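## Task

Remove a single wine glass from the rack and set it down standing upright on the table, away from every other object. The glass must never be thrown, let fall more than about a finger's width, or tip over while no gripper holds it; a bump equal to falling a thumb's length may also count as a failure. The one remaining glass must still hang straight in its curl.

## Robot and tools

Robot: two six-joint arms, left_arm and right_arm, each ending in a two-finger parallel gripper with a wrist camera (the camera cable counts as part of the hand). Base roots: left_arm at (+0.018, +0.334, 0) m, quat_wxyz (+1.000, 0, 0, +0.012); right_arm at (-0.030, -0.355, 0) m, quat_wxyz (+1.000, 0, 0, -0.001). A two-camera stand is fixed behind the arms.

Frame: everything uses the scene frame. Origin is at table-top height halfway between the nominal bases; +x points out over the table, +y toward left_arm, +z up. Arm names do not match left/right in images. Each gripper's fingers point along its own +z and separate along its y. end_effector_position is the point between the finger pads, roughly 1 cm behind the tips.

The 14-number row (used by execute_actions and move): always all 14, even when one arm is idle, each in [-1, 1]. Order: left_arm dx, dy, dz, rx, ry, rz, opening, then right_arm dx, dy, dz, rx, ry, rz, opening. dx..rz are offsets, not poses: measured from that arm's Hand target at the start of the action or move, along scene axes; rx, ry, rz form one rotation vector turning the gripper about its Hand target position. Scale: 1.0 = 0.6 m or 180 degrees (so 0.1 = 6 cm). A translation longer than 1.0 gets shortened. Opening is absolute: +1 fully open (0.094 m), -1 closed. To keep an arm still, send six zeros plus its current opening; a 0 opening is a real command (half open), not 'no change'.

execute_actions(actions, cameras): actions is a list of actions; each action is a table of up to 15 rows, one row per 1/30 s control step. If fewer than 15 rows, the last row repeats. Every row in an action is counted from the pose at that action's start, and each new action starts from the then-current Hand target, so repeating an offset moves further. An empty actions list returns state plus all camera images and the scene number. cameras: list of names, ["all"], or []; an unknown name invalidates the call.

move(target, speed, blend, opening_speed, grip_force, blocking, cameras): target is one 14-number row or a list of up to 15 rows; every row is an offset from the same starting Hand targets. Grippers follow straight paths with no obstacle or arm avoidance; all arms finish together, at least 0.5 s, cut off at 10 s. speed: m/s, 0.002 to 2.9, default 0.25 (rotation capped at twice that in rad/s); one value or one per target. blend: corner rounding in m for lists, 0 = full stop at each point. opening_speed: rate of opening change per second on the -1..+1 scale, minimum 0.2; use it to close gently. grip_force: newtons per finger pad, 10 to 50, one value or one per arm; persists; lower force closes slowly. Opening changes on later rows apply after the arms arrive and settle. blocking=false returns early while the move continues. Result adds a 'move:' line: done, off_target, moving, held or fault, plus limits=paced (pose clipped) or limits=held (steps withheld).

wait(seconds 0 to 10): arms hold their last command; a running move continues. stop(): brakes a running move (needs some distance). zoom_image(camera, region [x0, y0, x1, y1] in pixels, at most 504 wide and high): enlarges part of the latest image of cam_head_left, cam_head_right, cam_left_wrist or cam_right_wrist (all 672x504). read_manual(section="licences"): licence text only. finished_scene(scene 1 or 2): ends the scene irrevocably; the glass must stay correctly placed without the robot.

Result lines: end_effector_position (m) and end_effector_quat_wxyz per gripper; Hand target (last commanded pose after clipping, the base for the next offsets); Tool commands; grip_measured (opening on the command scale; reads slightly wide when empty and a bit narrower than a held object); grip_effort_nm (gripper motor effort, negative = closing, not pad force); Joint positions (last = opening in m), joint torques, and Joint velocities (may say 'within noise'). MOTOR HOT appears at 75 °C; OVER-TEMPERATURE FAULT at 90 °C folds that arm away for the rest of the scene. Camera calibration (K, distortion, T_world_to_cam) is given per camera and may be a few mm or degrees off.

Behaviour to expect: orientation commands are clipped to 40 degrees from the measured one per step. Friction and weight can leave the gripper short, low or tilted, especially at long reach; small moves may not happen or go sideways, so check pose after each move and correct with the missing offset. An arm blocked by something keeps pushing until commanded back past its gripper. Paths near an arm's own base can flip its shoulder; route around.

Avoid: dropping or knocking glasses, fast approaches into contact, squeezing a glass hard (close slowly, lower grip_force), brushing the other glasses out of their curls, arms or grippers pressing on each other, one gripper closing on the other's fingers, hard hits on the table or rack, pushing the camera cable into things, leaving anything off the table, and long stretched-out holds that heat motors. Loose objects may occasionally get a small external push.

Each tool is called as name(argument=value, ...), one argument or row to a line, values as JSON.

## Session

execute_actions(
  actions=[],
  cameras=["all"],
)

zoom_image(
  camera="cam_head_left",
  region=[250, 0, 480, 230],
)

zoom_image(
  camera="cam_head_right",
  region=[250, 0, 480, 230],
)

Scene clock: 0.00 s.
left_arm: end_effector_position=(+0.4101, +0.3235, +0.0839) grip_measured=+1.000 grip_effort_nm=n/a end_effector_quat_wxyz=(+0.576, +0.007, +0.817, +0.026) | right_arm: end_effector_position=(+0.3684, -0.3680, +0.0943) grip_measured=+1.000 grip_effort_nm=n/a end_effector_quat_wxyz=(+0.570, +0.016, +0.821, -0.038)
Joint positions: left_arm=[-0.097 1.571 0.344 0.884 -0.103 0.018 0.094] | right_arm=[0.006 1.528 0.394 0.778 0.084 -0.016 0.094]
Joint velocities: within noise
Joint torques (N m): no reading
Heat: left arm: 32 °C; right arm: 36 °C.
Hand target: left_arm +0.4134, +0.3232, +0.0917; +0.586, +0.006, +0.810, +0.026 | right_arm +0.3724, -0.3680, +0.1047; +0.582, +0.016, +0.812, -0.038
Tool commands: left_gripper/opening=+1.0 right_gripper/opening=+1.0
camera_calibration:
cam_left_wrist: T_world_to_cam=[[-0.0260503, -0.987252, -0.157017, 0.348387], [-0.856056, 0.103143, -0.506488, 0.382881], [0.516226, 0.121221, -0.84783, -0.0693617], [0, 0, 0, 1]] pos_world=[0.372649, 0.312863, 0.18982]
cam_right_wrist: T_world_to_cam=[[-0.128264, -0.98978, -0.0623155, -0.304588], [-0.866361, 0.142407, -0.478685, 0.433488], [0.482667, -0.00741024, -0.875772, 0.0139961], [0, 0, 0, 1]] pos_world=[0.329734, -0.363104, 0.200781]

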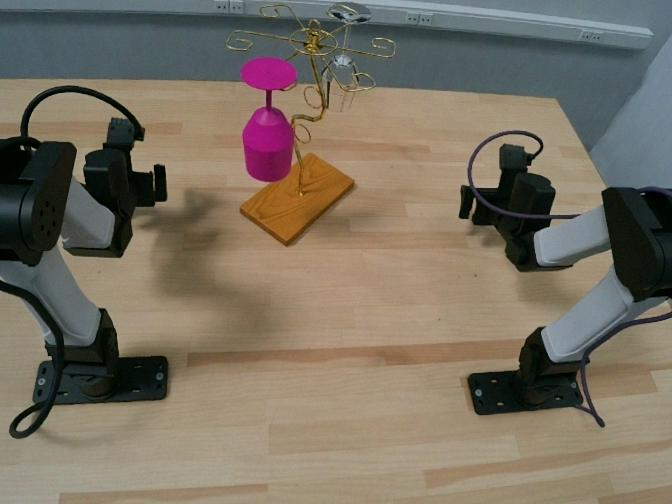

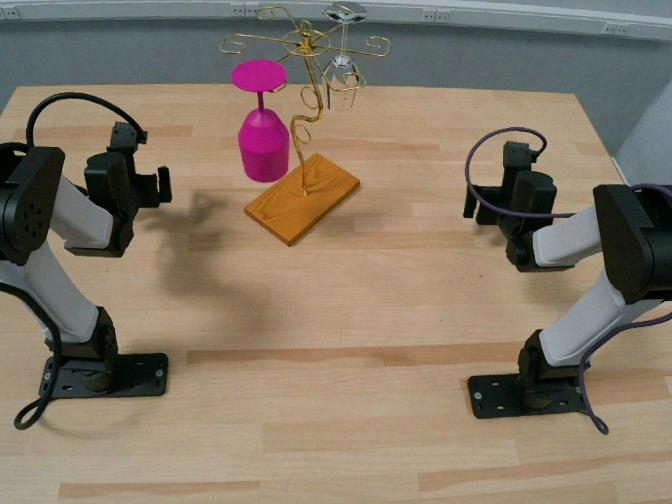

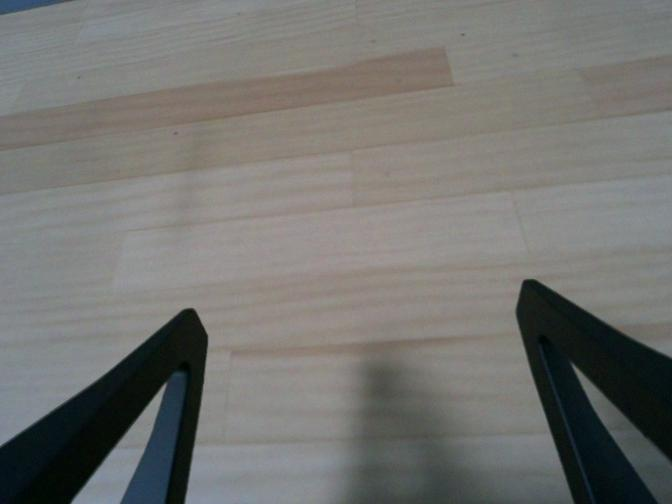

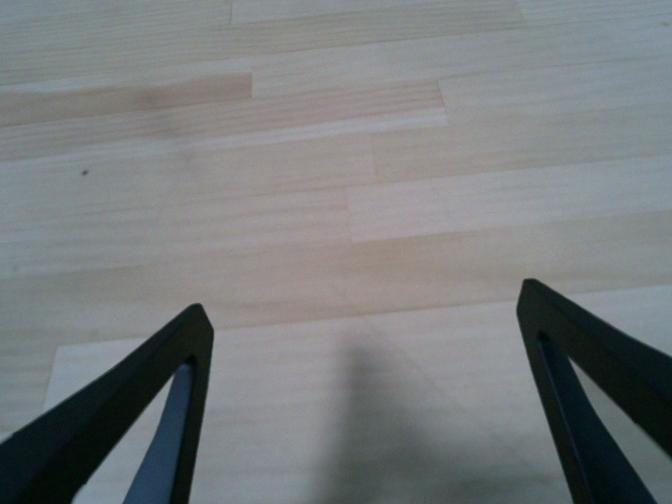

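Scaled by 2.191 from the camera's 672x504 image, which has a finer 960x720 frame.

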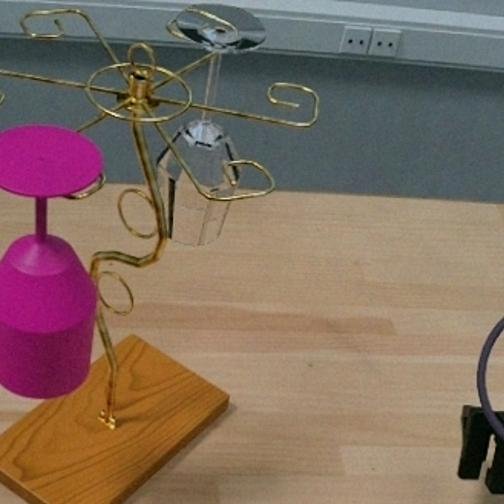

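Scaled by 2.191 from the camera's 672x504 image, which has a finer 960x720 frame.

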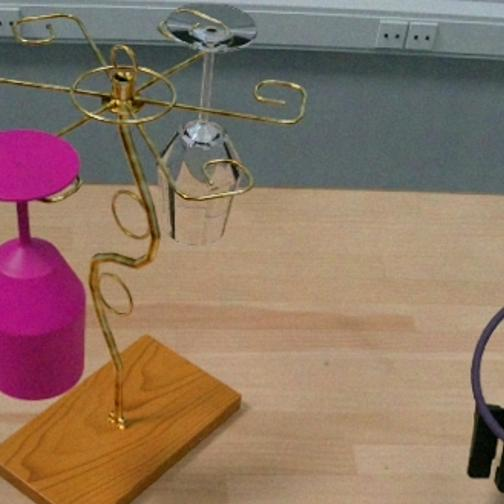

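move(
  target=[-0.2357,-0.252,0.6055,-0.0488,-0.0471,-0.3679,1, -0.1207,0.1467,0.5755,0.0595,-0.0917,0.327,1],
  speed=0.4,
  cameras=["cam_left_wrist","cam_right_wrist","cam_head_left"],
)

zoom_image(
  camera="cam_left_wrist",
  region=[200, 50, 500, 350],
)

zoom_image(
  camera="cam_right_wrist",
  region=[0, 0, 340, 300],
)

Scene clock: 7.20 s.
left_arm: end_effector_position=(+0.2770, +0.1755, +0.4417) grip_measured=+1.000 grip_effort_nm=0.03 end_effector_quat_wxyz=(+0.549, +0.386, +0.649, -0.359) | right_arm: end_effector_position=(+0.3013, -0.2804, +0.4386) grip_measured=+1.000 grip_effort_nm=-0.01 end_effector_quat_wxyz=(+0.624, -0.317, +0.635, +0.328)
Joint positions: left_arm=[-0.045 1.106 1.447 -0.641 1.077 0.224 0.094] | right_arm=[-0.28 1.208 1.294 -0.105 -1.23 0.003 0.094]
Joint torques (N m): left_arm=[-0.88 -1.81 11.32 1.68 0.38 0.18] | right_arm=[-0.58 -2.59 9.7 1.61 -0.23 0.05]
Heat: left arm: 33 °C; right arm: 38 °C.
Hand target: left_arm +0.2718, +0.1720, +0.4551; +0.559, +0.403, +0.632, -0.356 | right_arm +0.3000, -0.2800, +0.4500; +0.627, -0.326, +0.627, +0.327
Off the commanded pose: left_arm 0.015 m, 3 deg | right_arm 0.011 m, 1 deg.
move: off_target (left_arm, right_arm)
camera_calibration:
cam_left_wrist: T_world_to_cam=[[-0.903342, -0.423042, -0.0707646, 0.360883], [-0.268794, 0.686914, -0.675203, 0.274803], [0.334249, -0.590918, -0.73423, 0.445804], [0, 0, 0, 1]] pos_world=[0.250857, 0.227336, 0.538409]
cam_right_wrist: T_world_to_cam=[[0.792078, -0.593799, -0.141472, -0.336456], [-0.481576, -0.465463, -0.742582, 0.356997], [0.375094, 0.656313, -0.654643, 0.470159], [0, 0, 0, 1]] pos_world=[0.262067, -0.34219, 0.525286]
Images, in order (width x height): cam_head_left 672x504, cam_left_wrist 672x504, cam_right_wrist 672x504.

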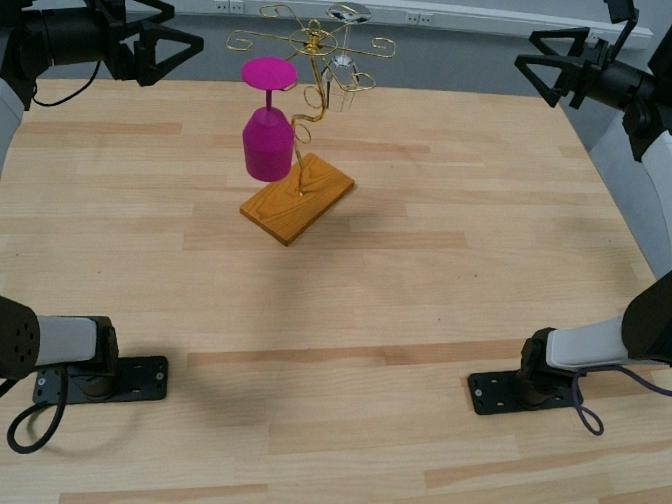

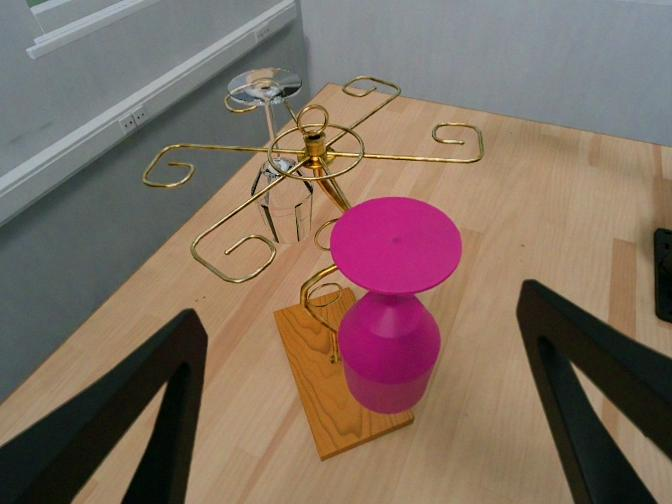

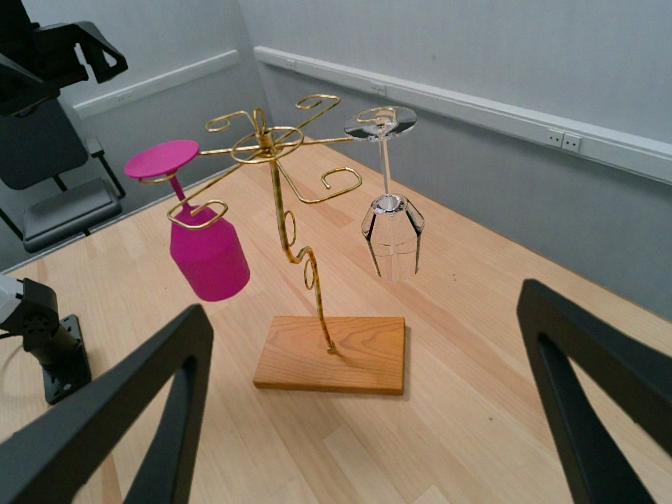

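Scaled by 1.680 from the camera's 672x504 image, which has a finer 960x720 frame.

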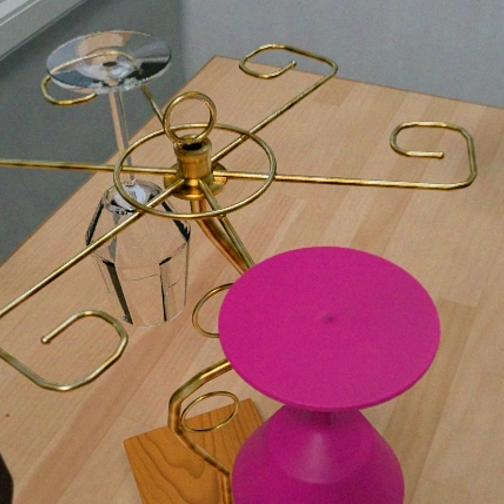

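Scaled by 1.482 from the camera's 672x504 image, which has a finer 960x720 frame.

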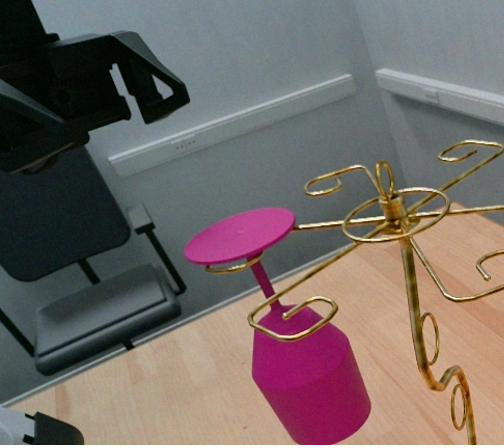

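move(
  target=[-0.013,-0.0183,-0.3885,-0.0359,-0.0155,-0.0166,1, 0,0,0,0,0,0,1],
  speed=0.3,
  cameras=["cam_left_wrist","cam_right_wrist"],
)

zoom_image(
  camera="cam_right_wrist",
  region=[0, 50, 340, 350],
)

Scene clock: 10.87 s.
left_arm: end_effector_position=(+0.2669, +0.1635, +0.2252) grip_measured=+1.000 grip_effort_nm=0.03 end_effector_quat_wxyz=(+0.588, +0.393, +0.589, -0.391) | right_arm: end_effector_position=(+0.3012, -0.2804, +0.4385) grip_measured=+1.000 grip_effort_nm=-0.01 end_effector_quat_wxyz=(+0.624, -0.317, +0.635, +0.328)
Joint positions: left_arm=[-0.079 1.024 0.318 0.703 1.12 0.004 0.094] | right_arm=[-0.28 1.208 1.294 -0.106 -1.23 0.003 0.094]
Joint torques (N m): left_arm=[-0.91 -1.11 6.69 1.8 0.07 -0.01] | right_arm=[-0.65 -2.62 9.73 1.62 -0.23 0.06]
Heat: left arm: 34 °C; right arm: 38 °C.
Hand target: left_arm +0.2641, +0.1611, +0.2219; +0.586, +0.396, +0.586, -0.396 | right_arm +0.3000, -0.2800, +0.4500; +0.627, -0.326, +0.627, +0.327
Off the commanded pose: left_arm 0.005 m, 1 deg | right_arm 0.012 m, 1 deg.
move: off_target (right_arm)
camera_calibration:
cam_left_wrist: T_world_to_cam=[[-0.9191, -0.376614, -0.115831, 0.338047], [-0.157977, 0.621522, -0.767303, 0.135966], [0.360968, -0.68693, -0.630737, 0.268378], [0, 0, 0, 1]] pos_world=[0.235302, 0.227165, 0.312759]
cam_right_wrist: T_world_to_cam=[[0.792192, -0.593475, -0.142192, -0.336091], [-0.481941, -0.46545, -0.742354, 0.356951], [0.374385, 0.656615, -0.654746, 0.470401], [0, 0, 0, 1]] pos_world=[0.262167, -0.342191, 0.525188]
Images, in order (width x height): cam_left_wrist 672x504, cam_right_wrist 672x504.

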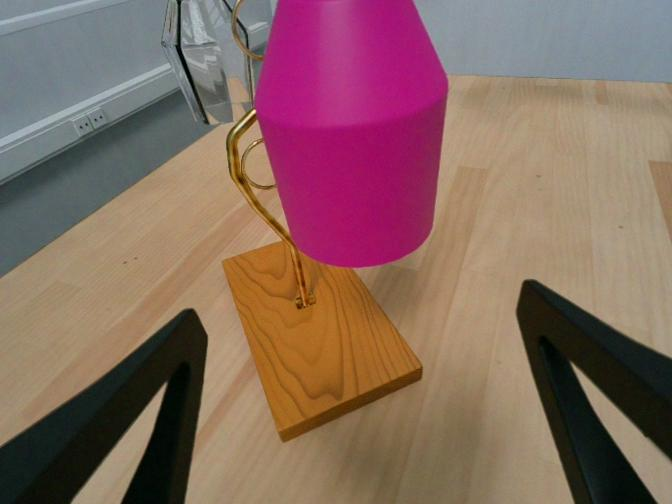

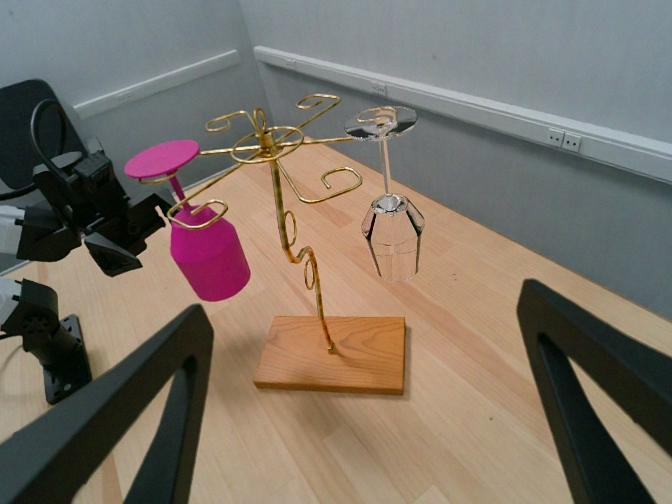

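Scaled by 1.482 from the camera's 672x504 image, which has a finer 960x720 frame.

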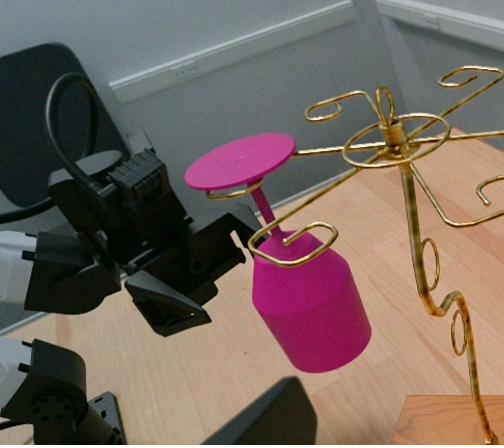

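move(
  target=[0.0297,-0.0595,0.0102,-0.0515,-0.0208,0,1, 0,0,0,0,0,0,1],
  speed=0.15,
  cameras=["cam_left_wrist","cam_right_wrist"],
)

zoom_image(
  camera="cam_right_wrist",
  region=[0, 50, 340, 350],
)

Scene clock: 13.77 s.
left_arm: end_effector_position=(+0.2838, +0.1258, +0.2273) grip_measured=+1.000 grip_effort_nm=0.03 end_effector_quat_wxyz=(+0.628, +0.361, +0.539, -0.430) | right_arm: end_effector_position=(+0.3012, -0.2804, +0.4385) grip_measured=+1.000 grip_effort_nm=-0.01 end_effector_quat_wxyz=(+0.624, -0.317, +0.635, +0.328)
Joint positions: left_arm=[-0.26 1.4 0.284 1.387 0.937 -0.231 0.094] | right_arm=[-0.28 1.208 1.294 -0.106 -1.23 0.003 0.094]
Joint torques (N m): left_arm=[-0.84 -2.84 5.03 1.92 -0.25 0.02] | right_arm=[-0.62 -2.54 9.7 1.61 -0.22 0.06]
Heat: left arm: 34 °C; right arm: 38 °C.
Hand target: left_arm +0.2819, +0.1254, +0.2280; +0.635, +0.360, +0.533, -0.429 | right_arm +0.3000, -0.2800, +0.4500; +0.627, -0.326, +0.627, +0.327
Off the commanded pose: left_arm 0.002 m, 1 deg | right_arm 0.012 m, 1 deg.
move: off_target (right_arm)
camera_calibration:
cam_left_wrist: T_world_to_cam=[[-0.920088, -0.3778, -0.10347, 0.337345], [-0.1081, 0.498787, -0.859957, 0.186013], [0.376501, -0.78005, -0.499768, 0.215184], [0, 0, 0, 1]] pos_world=[0.249478, 0.202522, 0.302411]
cam_right_wrist: T_world_to_cam=[[0.792192, -0.593475, -0.142192, -0.336091], [-0.481941, -0.46545, -0.742354, 0.356951], [0.374385, 0.656615, -0.654746, 0.470401], [0, 0, 0, 1]] pos_world=[0.262167, -0.342191, 0.525188]
Images, in order (width x height): cam_left_wrist 672x504, cam_right_wrist 672x504.

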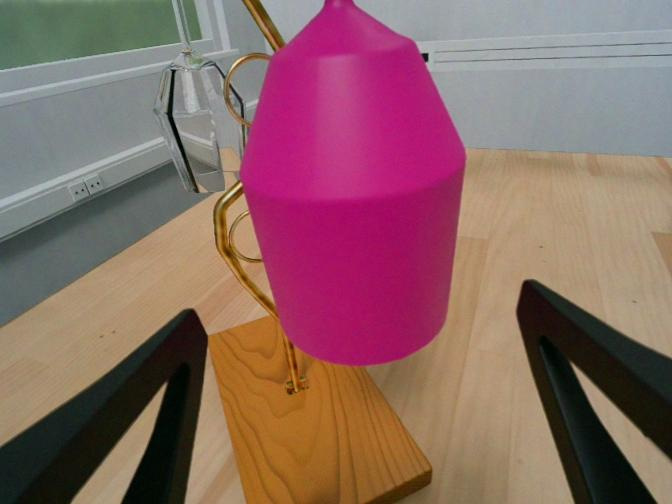

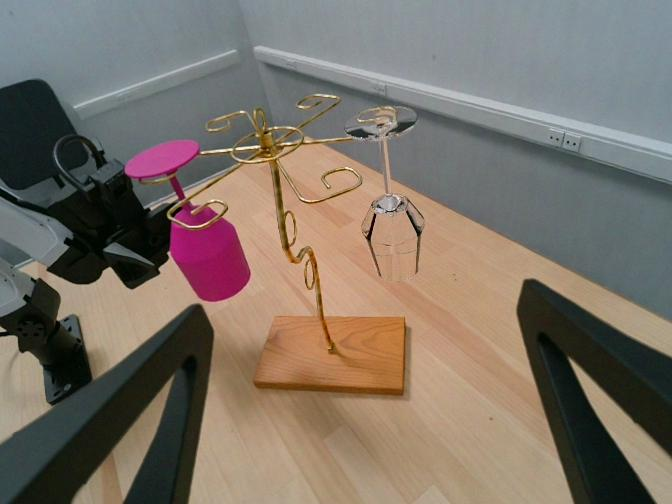

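Scaled by 1.482 from the camera's 672x504 image, which has a finer 960x720 frame.

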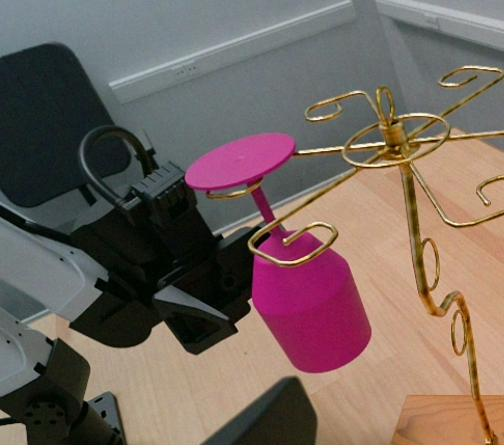

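move(
  target=[0.0322,-0.072,0,0,0,0,1, 0,0,0,0,0,0,1],
  speed=0.08,
  cameras=["cam_left_wrist","cam_right_wrist"],
)

zoom_image(
  camera="cam_right_wrist",
  region=[0, 50, 340, 350],
)

Scene clock: 15.57 s.
left_arm: end_effector_position=(+0.2958, +0.0854, +0.2187) grip_measured=+1.000 grip_effort_nm=0.03 end_effector_quat_wxyz=(+0.620, +0.356, +0.546, -0.437) | right_arm: end_effector_position=(+0.3012, -0.2804, +0.4385) grip_measured=+1.000 grip_effort_nm=-0.01 end_effector_quat_wxyz=(+0.624, -0.317, +0.635, +0.328)
Joint positions: left_arm=[-0.417 1.519 0.361 1.373 0.787 -0.189 0.094] | right_arm=[-0.28 1.208 1.294 -0.106 -1.23 0.003 0.094]
Joint torques (N m): left_arm=[-0.8 -3.52 8.96 1.83 -0.27 0.22] | right_arm=[-0.54 -2.62 9.76 1.61 -0.23 0.04]
Heat: left arm: 35 °C; right arm: 38 °C.
Hand target: left_arm +0.3012, +0.0822, +0.2281; +0.635, +0.360, +0.533, -0.429 | right_arm +0.3000, -0.2800, +0.4500; +0.627, -0.326, +0.627, +0.327
Off the commanded pose: left_arm 0.011 m, 2 deg | right_arm 0.012 m, 1 deg.
move: off_target (left_arm, right_arm)
camera_calibration:
cam_left_wrist: T_world_to_cam=[[-0.923951, -0.374282, -0.0789187, 0.327714], [-0.128364, 0.497742, -0.857773, 0.205661], [0.36033, -0.78241, -0.507934, 0.181787], [0, 0, 0, 1]] pos_world=[0.263688, 0.162523, 0.294609]
cam_right_wrist: T_world_to_cam=[[0.792192, -0.593475, -0.142192, -0.336091], [-0.481941, -0.46545, -0.742354, 0.356951], [0.374385, 0.656615, -0.654746, 0.470401], [0, 0, 0, 1]] pos_world=[0.262167, -0.342191, 0.525188]
Images, in order (width x height): cam_left_wrist 672x504, cam_right_wrist 672x504.

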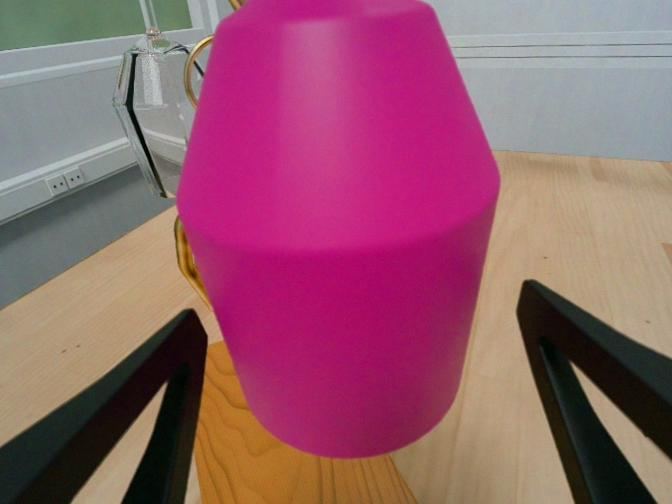

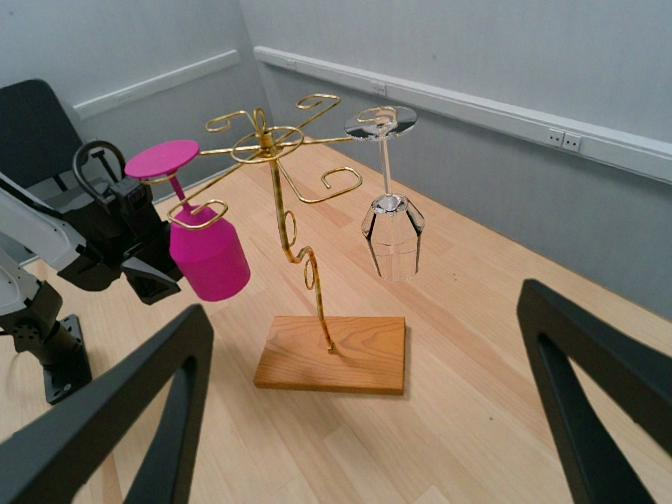

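Scaled by 1.482 from the camera's 672x504 image, which has a finer 960x720 frame.

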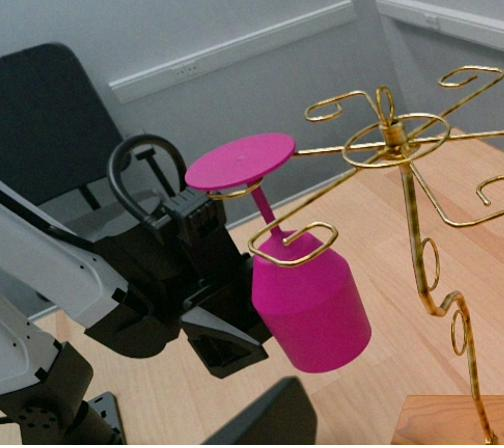

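move(
  target=[0.0075,-0.004,0,0,0,0,1, 0,0,0,0,0,0,1],
  speed=0.08,
  cameras=["cam_left_wrist"],
)

Scene clock: 16.70 s.
left_arm: end_effector_position=(+0.3010, +0.0837, +0.2185) grip_measured=+1.000 grip_effort_nm=0.03 end_effector_quat_wxyz=(+0.620, +0.355, +0.547, -0.436) | right_arm: end_effector_position=(+0.3012, -0.2804, +0.4385) grip_measured=+1.000 grip_effort_nm=-0.01 end_effector_quat_wxyz=(+0.624, -0.317, +0.635, +0.328)
Joint positions: left_arm=[-0.417 1.539 0.379 1.373 0.784 -0.188 0.094] | right_arm=[-0.28 1.208 1.294 -0.106 -1.23 0.003 0.094]
Joint torques (N m): left_arm=[-1.1 -3.77 8.85 1.78 -0.26 0.25] | right_arm=[-0.59 -2.67 9.77 1.62 -0.2 0.04]
Heat: left arm: 35 °C; right arm: 38 °C.
Hand target: left_arm +0.3057, +0.0798, +0.2280; +0.635, +0.360, +0.533, -0.429 | right_arm +0.3000, -0.2800, +0.4500; +0.627, -0.326, +0.627, +0.327
Off the commanded pose: left_arm 0.011 m, 3 deg | right_arm 0.012 m, 1 deg.
move: off_target (left_arm, right_arm)
camera_calibration:
cam_left_wrist: T_world_to_cam=[[-0.922989, -0.37678, -0.0782866, 0.331564], [-0.130446, 0.497715, -0.857475, 0.207553], [0.362044, -0.781228, -0.508535, 0.177923], [0, 0, 0, 1]] pos_world=[0.268689, 0.160623, 0.294409]
Images, in order (width x height): cam_left_wrist 672x504.

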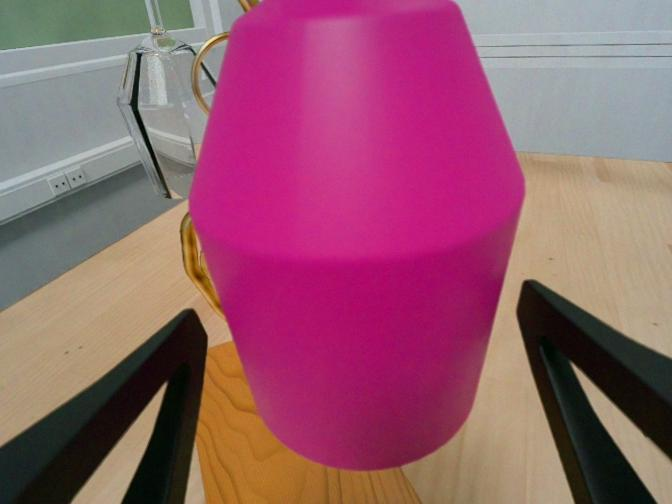

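move(
  target=[0,0,0,0,0,0,0.25, 0,0,0,0,0,0,1],
  speed=0.05,
  opening_speed=0.5,
  grip_force=[35, 50],
  cameras=["cam_left_wrist"],
)

Scene clock: 18.67 s.
left_arm: end_effector_position=(+0.3011, +0.0837, +0.2185) grip_measured=+0.613 grip_effort_nm=-0.71 end_effector_quat_wxyz=(+0.621, +0.355, +0.547, -0.436) | right_arm: end_effector_position=(+0.3012, -0.2804, +0.4385) grip_measured=+1.000 grip_effort_nm=-0.01 end_effector_quat_wxyz=(+0.624, -0.317, +0.635, +0.328)
Joint positions: left_arm=[-0.417 1.539 0.379 1.373 0.783 -0.188 0.076] | right_arm=[-0.28 1.208 1.294 -0.106 -1.23 0.003 0.094]
Joint torques (N m): left_arm=[-0.96 -3.63 8.9 1.79 -0.2 0.19] | right_arm=[-0.57 -2.59 9.66 1.6 -0.23 0.07]
Heat: left arm: 35 °C; right arm: 38 °C.
Hand target: left_arm +0.3057, +0.0798, +0.2280; +0.635, +0.360, +0.533, -0.429 | right_arm +0.3000, -0.2800, +0.4500; +0.627, -0.326, +0.627, +0.327
Off the commanded pose: left_arm 0.011 m, 3 deg | right_arm 0.012 m, 1 deg.
grip_force (N): 35, 50
move: off_target (left_arm, right_arm)
camera_calibration:
cam_left_wrist: T_world_to_cam=[[-0.922715, -0.377496, -0.0780662, 0.331634], [-0.130962, 0.497453, -0.857548, 0.207769], [0.362555, -0.781049, -0.508445, 0.177694], [0, 0, 0, 1]] pos_world=[0.268789, 0.160623, 0.294409]
Images, in order (width x height): cam_left_wrist 672x504.

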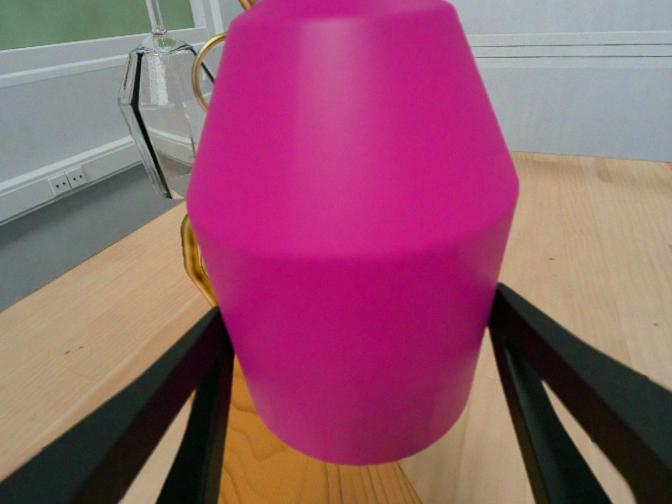

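move(
  target=[0,0,0.0417,0,0,0,0.25, 0,0,0,0,0,0,1],
  speed=0.06,
  cameras=["cam_right_wrist"],
)

zoom_image(
  camera="cam_right_wrist",
  region=[50, 70, 290, 310],
)

Scene clock: 20.10 s.
left_arm: end_effector_position=(+0.3046, +0.0823, +0.2323) grip_measured=+0.613 grip_effort_nm=-0.72 end_effector_quat_wxyz=(+0.611, +0.353, +0.558, -0.437) | right_arm: end_effector_position=(+0.3012, -0.2804, +0.4385) grip_measured=+1.000 grip_effort_nm=-0.01 end_effector_quat_wxyz=(+0.624, -0.317, +0.635, +0.328)
Joint positions: left_arm=[-0.417 1.457 0.424 1.217 0.783 -0.187 0.076] | right_arm=[-0.28 1.208 1.294 -0.106 -1.23 0.003 0.094]
Joint torques (N m): left_arm=[-1.1 -6.05 9.87 1.78 -0.18 0.24] | right_arm=[-0.53 -2.61 9.68 1.6 -0.23 0.07]
Heat: left arm: 35 °C; right arm: 38 °C.
Hand target: left_arm +0.3058, +0.0798, +0.2531; +0.635, +0.360, +0.533, -0.429 | right_arm +0.3000, -0.2800, +0.4500; +0.627, -0.326, +0.627, +0.327
Off the commanded pose: left_arm 0.021 m, 4 deg | right_arm 0.012 m, 1 deg.
grip_force (N): 35, 50
move: off_target (left_arm, right_arm)
camera_calibration:
cam_right_wrist: T_world_to_cam=[[0.792192, -0.593475, -0.142192, -0.336091], [-0.481941, -0.46545, -0.742354, 0.356951], [0.374385, 0.656615, -0.654746, 0.470401], [0, 0, 0, 1]] pos_world=[0.262167, -0.342191, 0.525188]
Images, in order (width x height): cam_right_wrist 672x504.

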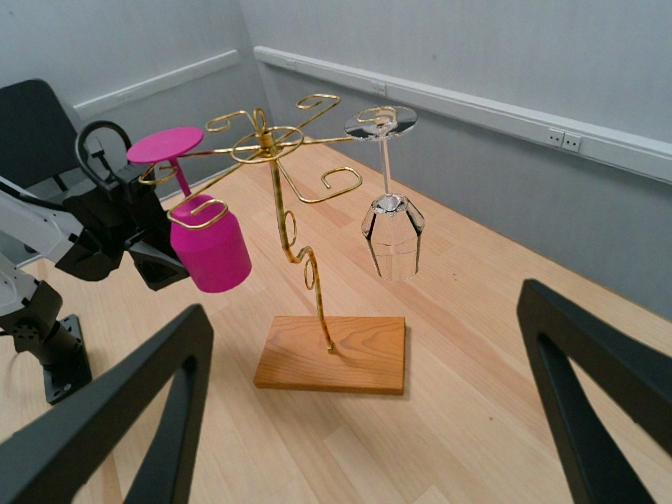

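Scaled by 2.100 from the camera's 672x504 image, which has a finer 960x720 frame.

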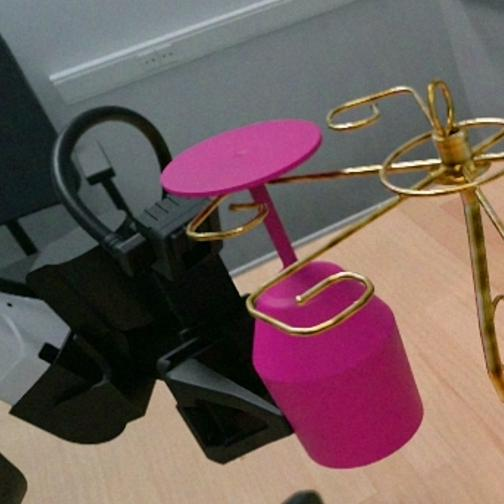

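move(
  target=[
    [0.0058,-0.0207,0.005,0,0,0,0.25, 0,0,0,0,0,0,1],
    [0.0215,-0.0427,0.01,0,0,0,0.25, 0,0,0,0,0,0,1],
  ],
  speed=0.05,
  blend=0.004,
  cameras=["cam_right_wrist","cam_head_left","cam_left_wrist"],
)

zoom_image(
  camera="cam_right_wrist",
  region=[50, 70, 290, 310],
)

zoom_image(
  camera="cam_head_left",
  region=[180, 0, 380, 210],
)

Scene clock: 23.17 s.
left_arm: end_effector_position=(+0.3135, +0.0581, +0.2460) grip_measured=+0.613 grip_effort_nm=-0.71 end_effector_quat_wxyz=(+0.618, +0.357, +0.548, -0.436) | right_arm: end_effector_position=(+0.3012, -0.2804, +0.4385) grip_measured=+1.000 grip_effort_nm=-0.01 end_effector_quat_wxyz=(+0.624, -0.317, +0.635, +0.328)
Joint positions: left_arm=[-0.488 1.496 0.516 1.172 0.718 -0.166 0.076] | right_arm=[-0.28 1.208 1.294 -0.106 -1.23 0.003 0.094]
Joint torques (N m): left_arm=[-0.8 -4.21 10.56 1.78 -0.28 0.22] | right_arm=[-0.5 -2.67 9.63 1.62 -0.24 0.06]
Heat: left arm: 36 °C; right arm: 38 °C.
Hand target: left_arm +0.3186, +0.0541, +0.2592; +0.635, +0.360, +0.533, -0.429 | right_arm +0.3000, -0.2800, +0.4500; +0.627, -0.326, +0.627, +0.327
Off the commanded pose: left_arm 0.015 m, 3 deg | right_arm 0.012 m, 1 deg.
grip_force (N): 35, 50
move: off_target (left_arm, right_arm)
camera_calibration:
cam_left_wrist: T_world_to_cam=[[-0.924545, -0.373273, -0.0767085, 0.335546], [-0.131885, 0.502282, -0.854587, 0.245021], [0.357523, -0.779987, -0.513611, 0.169926], [0, 0, 0, 1]] pos_world=[0.281789, 0.134721, 0.322407]
cam_right_wrist: T_world_to_cam=[[0.792192, -0.593475, -0.142192, -0.336091], [-0.481941, -0.46545, -0.742354, 0.356951], [0.374385, 0.656615, -0.654746, 0.470401], [0, 0, 0, 1]] pos_world=[0.262167, -0.342191, 0.525188]
Images, in order (width x height): cam_head_left 672x504, cam_left_wrist 672x504, cam_right_wrist 672x504.

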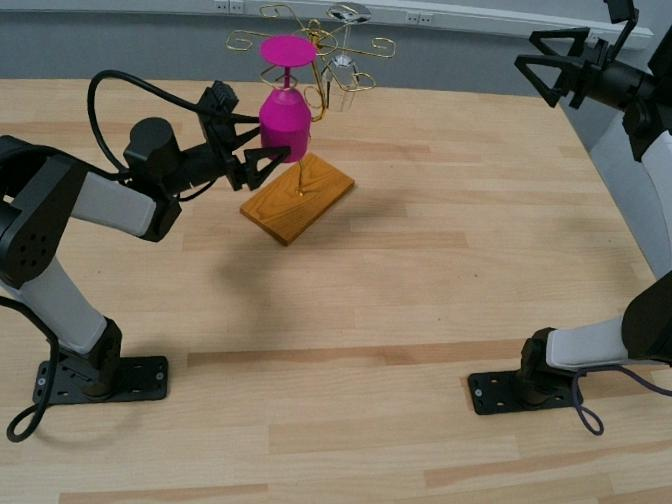

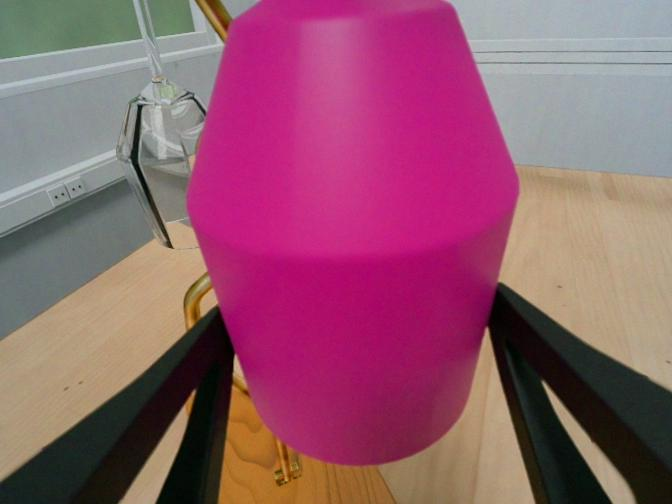

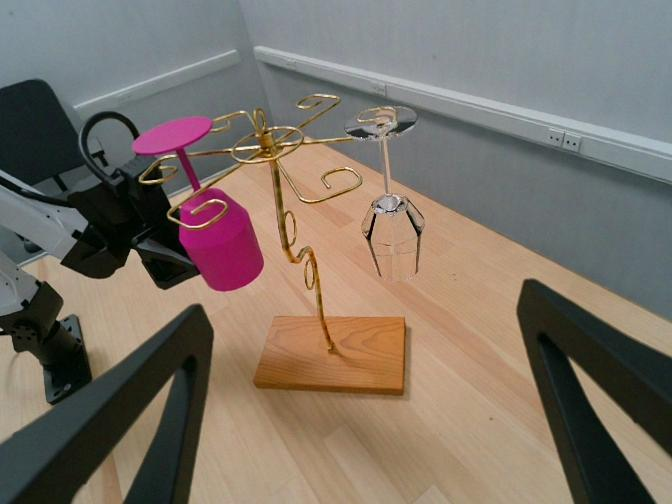

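Scaled by 2.100 from the camera's 672x504 image, which has a finer 960x720 frame.

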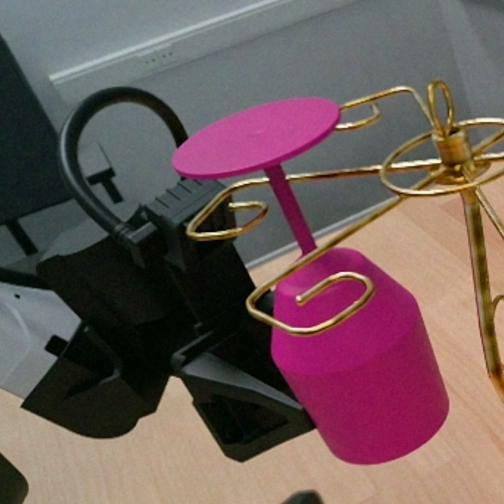

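Scaled by 2.400 from the camera's 672x504 image, which has a finer 960x720 frame.

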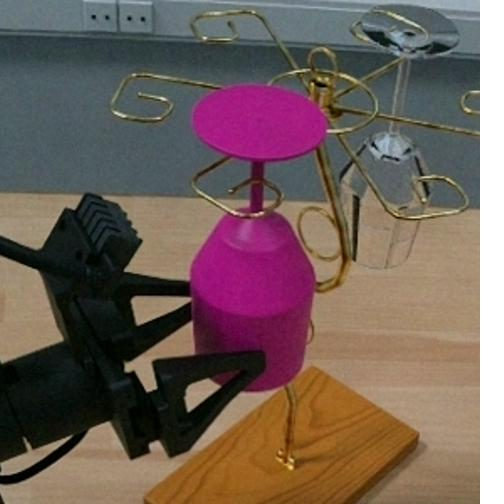

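move(
  target=[
    [0.0092,-0.009,-0.008,0,0,0,0.25, 0,0,0,0,0,0,1],
    [0.004,-0.0372,-0.013,0,0,0,0.25, 0,0,0,0,0,0,1],
    [-0.0265,-0.0555,-0.013,0,0,0,0.25, 0,0,0,0,0,0,1],
  ],
  speed=0.06,
  blend=[0.004,0.008,0],
  cameras=["cam_right_wrist","cam_head_left"],
)

zoom_image(
  camera="cam_right_wrist",
  region=[50, 70, 290, 310],
)

zoom_image(
  camera="cam_head_left",
  region=[180, 0, 380, 210],
)

Scene clock: 26.00 s.
left_arm: end_effector_position=(+0.3037, +0.0207, +0.2353) grip_measured=+0.613 grip_effort_nm=-0.71 end_effector_quat_wxyz=(+0.614, +0.359, +0.553, -0.435) | right_arm: end_effector_position=(+0.3012, -0.2804, +0.4385) grip_measured=+1.000 grip_effort_nm=-0.01 end_effector_quat_wxyz=(+0.624, -0.317, +0.635, +0.328)
Joint positions: left_arm=[-0.627 1.558 0.541 1.175 0.584 -0.129 0.076] | right_arm=[-0.28 1.208 1.294 -0.106 -1.23 0.003 0.094]
Joint torques (N m): left_arm=[-0.69 -6.64 7.86 2.07 -0.2 0.19] | right_arm=[-0.51 -2.61 9.61 1.61 -0.23 0.05]
Heat: left arm: 36 °C; right arm: 38 °C.
Hand target: left_arm +0.3027, +0.0208, +0.2512; +0.635, +0.360, +0.533, -0.429 | right_arm +0.3000, -0.2800, +0.4500; +0.627, -0.326, +0.627, +0.327
Off the commanded pose: left_arm 0.016 m, 3 deg | right_arm 0.012 m, 1 deg.
grip_force (N): 35, 50
move: off_target (left_arm, right_arm)
camera_calibration:
cam_right_wrist: T_world_to_cam=[[0.792192, -0.593475, -0.142192, -0.336091], [-0.481941, -0.46545, -0.742354, 0.356951], [0.374385, 0.656615, -0.654746, 0.470401], [0, 0, 0, 1]] pos_world=[0.262167, -0.342191, 0.525188]
Images, in order (width x height): cam_head_left 672x504, cam_right_wrist 672x504.

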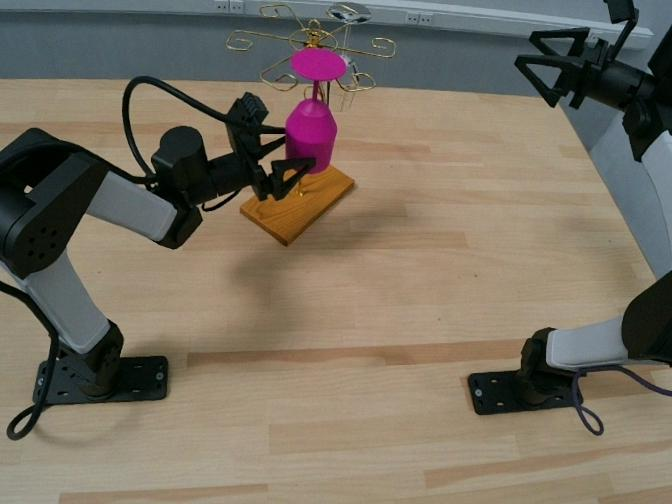

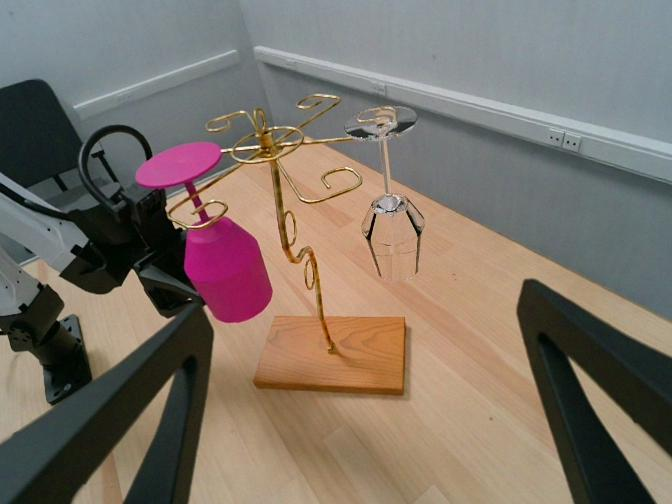

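Scaled by 2.100 from the camera's 672x504 image, which has a finer 960x720 frame.

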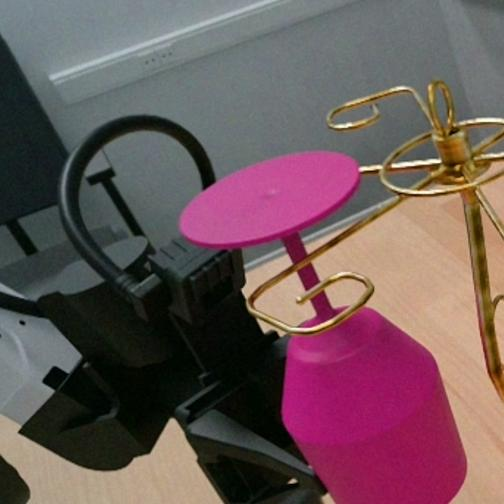

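Scaled by 2.400 from the camera's 672x504 image, which has a finer 960x720 frame.

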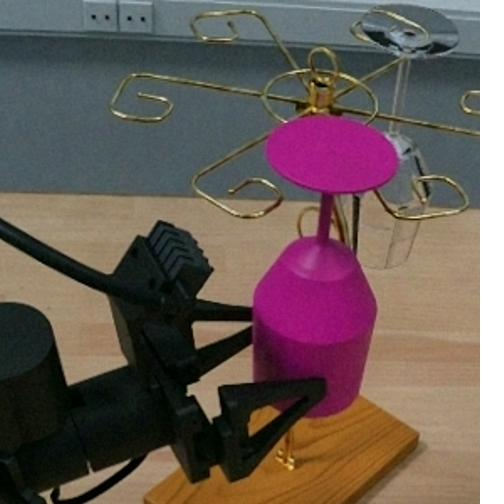

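move(
  target=[
    [-0.065,0.012,-0.008,0,0,0,0.25, 0,0,0,0,0,0,1],
    [-0.17,0.05,-0.004,0,0,0,0.25, 0,0,0,0,0,0,1],
  ],
  speed=0.1,
  blend=[0.01,0],
  cameras=["cam_right_wrist","cam_head_left"],
)

Scene clock: 28.70 s.
left_arm: end_effector_position=(+0.2025, +0.0487, +0.2461) grip_measured=+0.613 grip_effort_nm=-0.71 end_effector_quat_wxyz=(+0.625, +0.361, +0.539, -0.434) | right_arm: end_effector_position=(+0.3012, -0.2804, +0.4385) grip_measured=+1.000 grip_effort_nm=-0.01 end_effector_quat_wxyz=(+0.624, -0.317, +0.635, +0.328)
Joint positions: left_arm=[-0.825 1.058 0.24 0.991 0.39 -0.083 0.076] | right_arm=[-0.28 1.208 1.294 -0.106 -1.23 0.003 0.094]
Joint torques (N m): left_arm=[-0.62 -3.22 6.71 1.98 -0.22 0.23] | right_arm=[-0.55 -2.58 9.73 1.61 -0.23 0.04]
Heat: left arm: 36 °C; right arm: 38 °C.
Hand target: left_arm +0.2007, +0.0508, +0.2489; +0.635, +0.360, +0.533, -0.429 | right_arm +0.3000, -0.2800, +0.4500; +0.627, -0.326, +0.627, +0.327
Off the commanded pose: left_arm 0.004 m, 1 deg | right_arm 0.012 m, 1 deg.
grip_force (N): 35, 50
move: off_target (right_arm)
camera_calibration:
cam_right_wrist: T_world_to_cam=[[0.792192, -0.593475, -0.142192, -0.336091], [-0.481941, -0.46545, -0.742354, 0.356951], [0.374385, 0.656615, -0.654746, 0.470401], [0, 0, 0, 1]] pos_world=[0.262167, -0.342191, 0.525188]
Images, in order (width x height): cam_head_left 672x504, cam_right_wrist 672x504.

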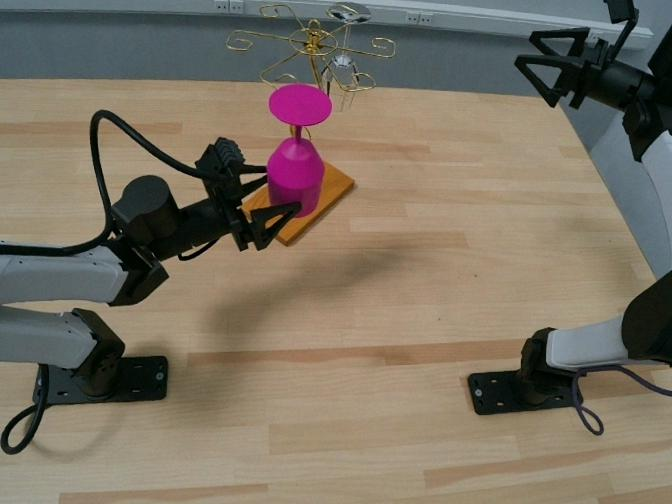

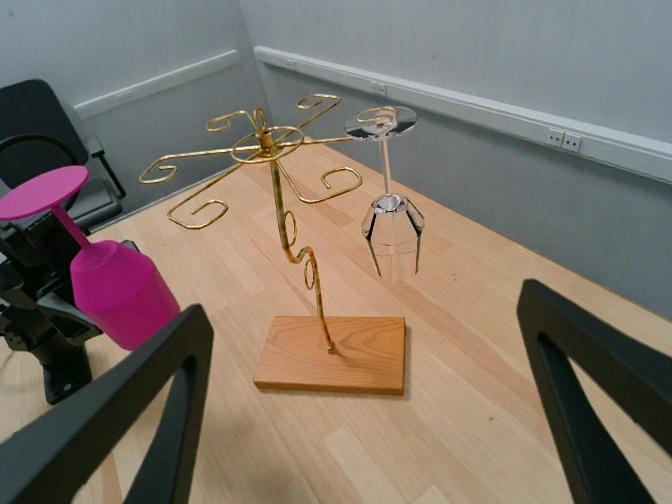

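move(
  target=[
    [0.1,0.19,0.05,0,0,0.06,0.25, 0,0,0,0,0,0,1],
    [0.2668,0.4127,0.0602,0,0,0.149,0.25, 0,0,0,0,0,0,1],
  ],
  speed=0.2,
  blend=[0.03,0],
  cameras=["cam_head_left","cam_left_wrist"],
)

Scene clock: 32.40 s.
left_arm: end_effector_position=(+0.3582, +0.2965, +0.2700) grip_measured=+0.613 grip_effort_nm=-0.71 end_effector_quat_wxyz=(+0.704, +0.212, +0.618, -0.280) | right_arm: end_effector_position=(+0.3012, -0.2804, +0.4385) grip_measured=+1.000 grip_effort_nm=-0.01 end_effector_quat_wxyz=(+0.624, -0.317, +0.635, +0.328)
Joint positions: left_arm=[0.317 1.278 0.434 1.135 1.031 -0.3 0.076] | right_arm=[-0.28 1.208 1.294 -0.106 -1.23 0.003 0.094]
Joint torques (N m): left_arm=[0.42 -2.74 11.11 1.76 -0.09 0.05] | right_arm=[-0.51 -2.61 9.66 1.61 -0.22 0.04]
Heat: left arm: 37 °C; right arm: 38 °C.
Hand target: left_arm +0.3608, +0.2985, +0.2852; +0.717, +0.226, +0.601, -0.270 | right_arm +0.3000, -0.2800, +0.4500; +0.627, -0.326, +0.627, +0.327
Off the commanded pose: left_arm 0.015 m, 3 deg | right_arm 0.012 m, 1 deg.
grip_force (N): 35, 50
move: off_target (left_arm, right_arm)
camera_calibration:
cam_left_wrist: T_world_to_cam=[[-0.646721, -0.759756, -0.0672469, 0.480299], [-0.352614, 0.375998, -0.856907, 0.268871], [0.676325, -0.530468, -0.511067, 0.163408], [0, 0, 0, 1]] pos_world=[0.29491, 0.350498, 0.346208]
Images, in order (width x height): cam_head_left 672x504, cam_left_wrist 672x504.

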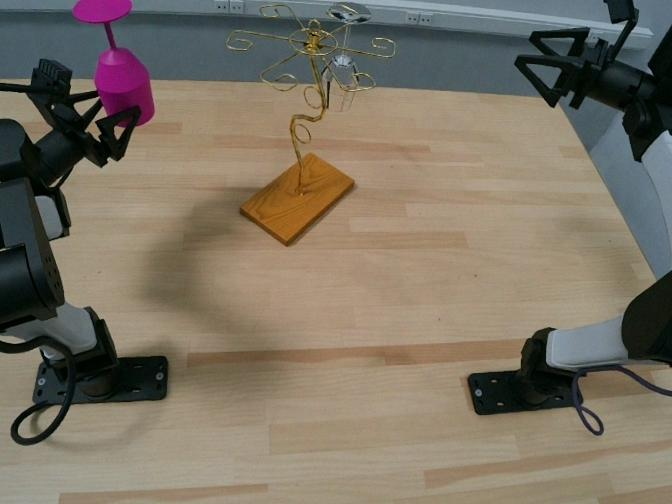

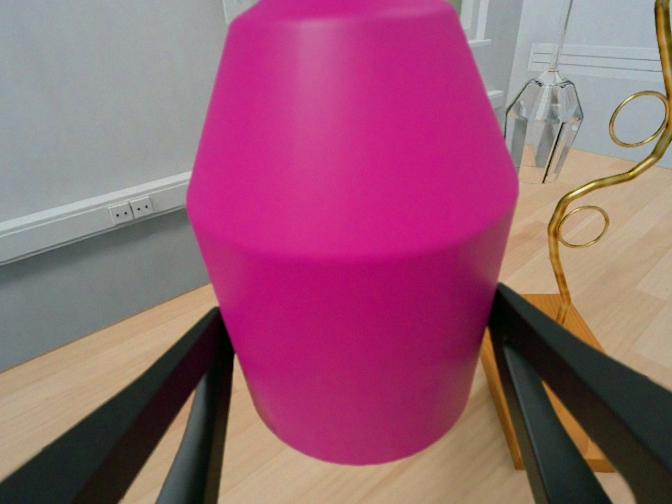

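move(
  target=[
    [-0.0123,-0.0147,0,-0.1215,0.2168,-0.0363,0.25,0,0,0,0,0,0,1],
    [-0.0248,-0.0292,0,-0.2585,0.4247,-0.0516,0.25,0,0,0,0,0,0,1],
  ],
  speed=0.3,
  blend=0.01,
)

Scene clock: 40.73 s.
left_arm: end_effector_position=(+0.3421, +0.2780, +0.2700) grip_measured=+0.613 grip_effort_nm=-0.71 end_effector_quat_wxyz=(+0.192, -0.239, +0.742, -0.596) | right_arm: end_effector_position=(+0.3012, -0.2804, +0.4385) grip_measured=+1.000 grip_effort_nm=-0.01 end_effector_quat_wxyz=(+0.624, -0.317, +0.635, +0.328)
Joint positions: left_arm=[0.325 1.222 0.953 -0.415 1.223 -0.917 0.076] | right_arm=[-0.28 1.208 1.294 -0.106 -1.23 0.003 0.094]
Joint torques (N m): left_arm=[0.99 -3.11 12.72 1.51 0.64 0.29] | right_arm=[-0.55 -2.56 9.74 1.62 -0.22 0.05]
Heat: left arm: 38 °C; right arm: 39 °C.
Hand target: left_arm +0.3459, +0.2809, +0.2852; +0.209, -0.220, +0.741, -0.599 | right_arm +0.3000, -0.2800, +0.4500; +0.627, -0.326, +0.627, +0.327
Off the commanded pose: left_arm 0.016 m, 3 deg | right_arm 0.012 m, 1 deg.
grip_force (N): 35, 50
move: off_target (left_arm, right_arm)


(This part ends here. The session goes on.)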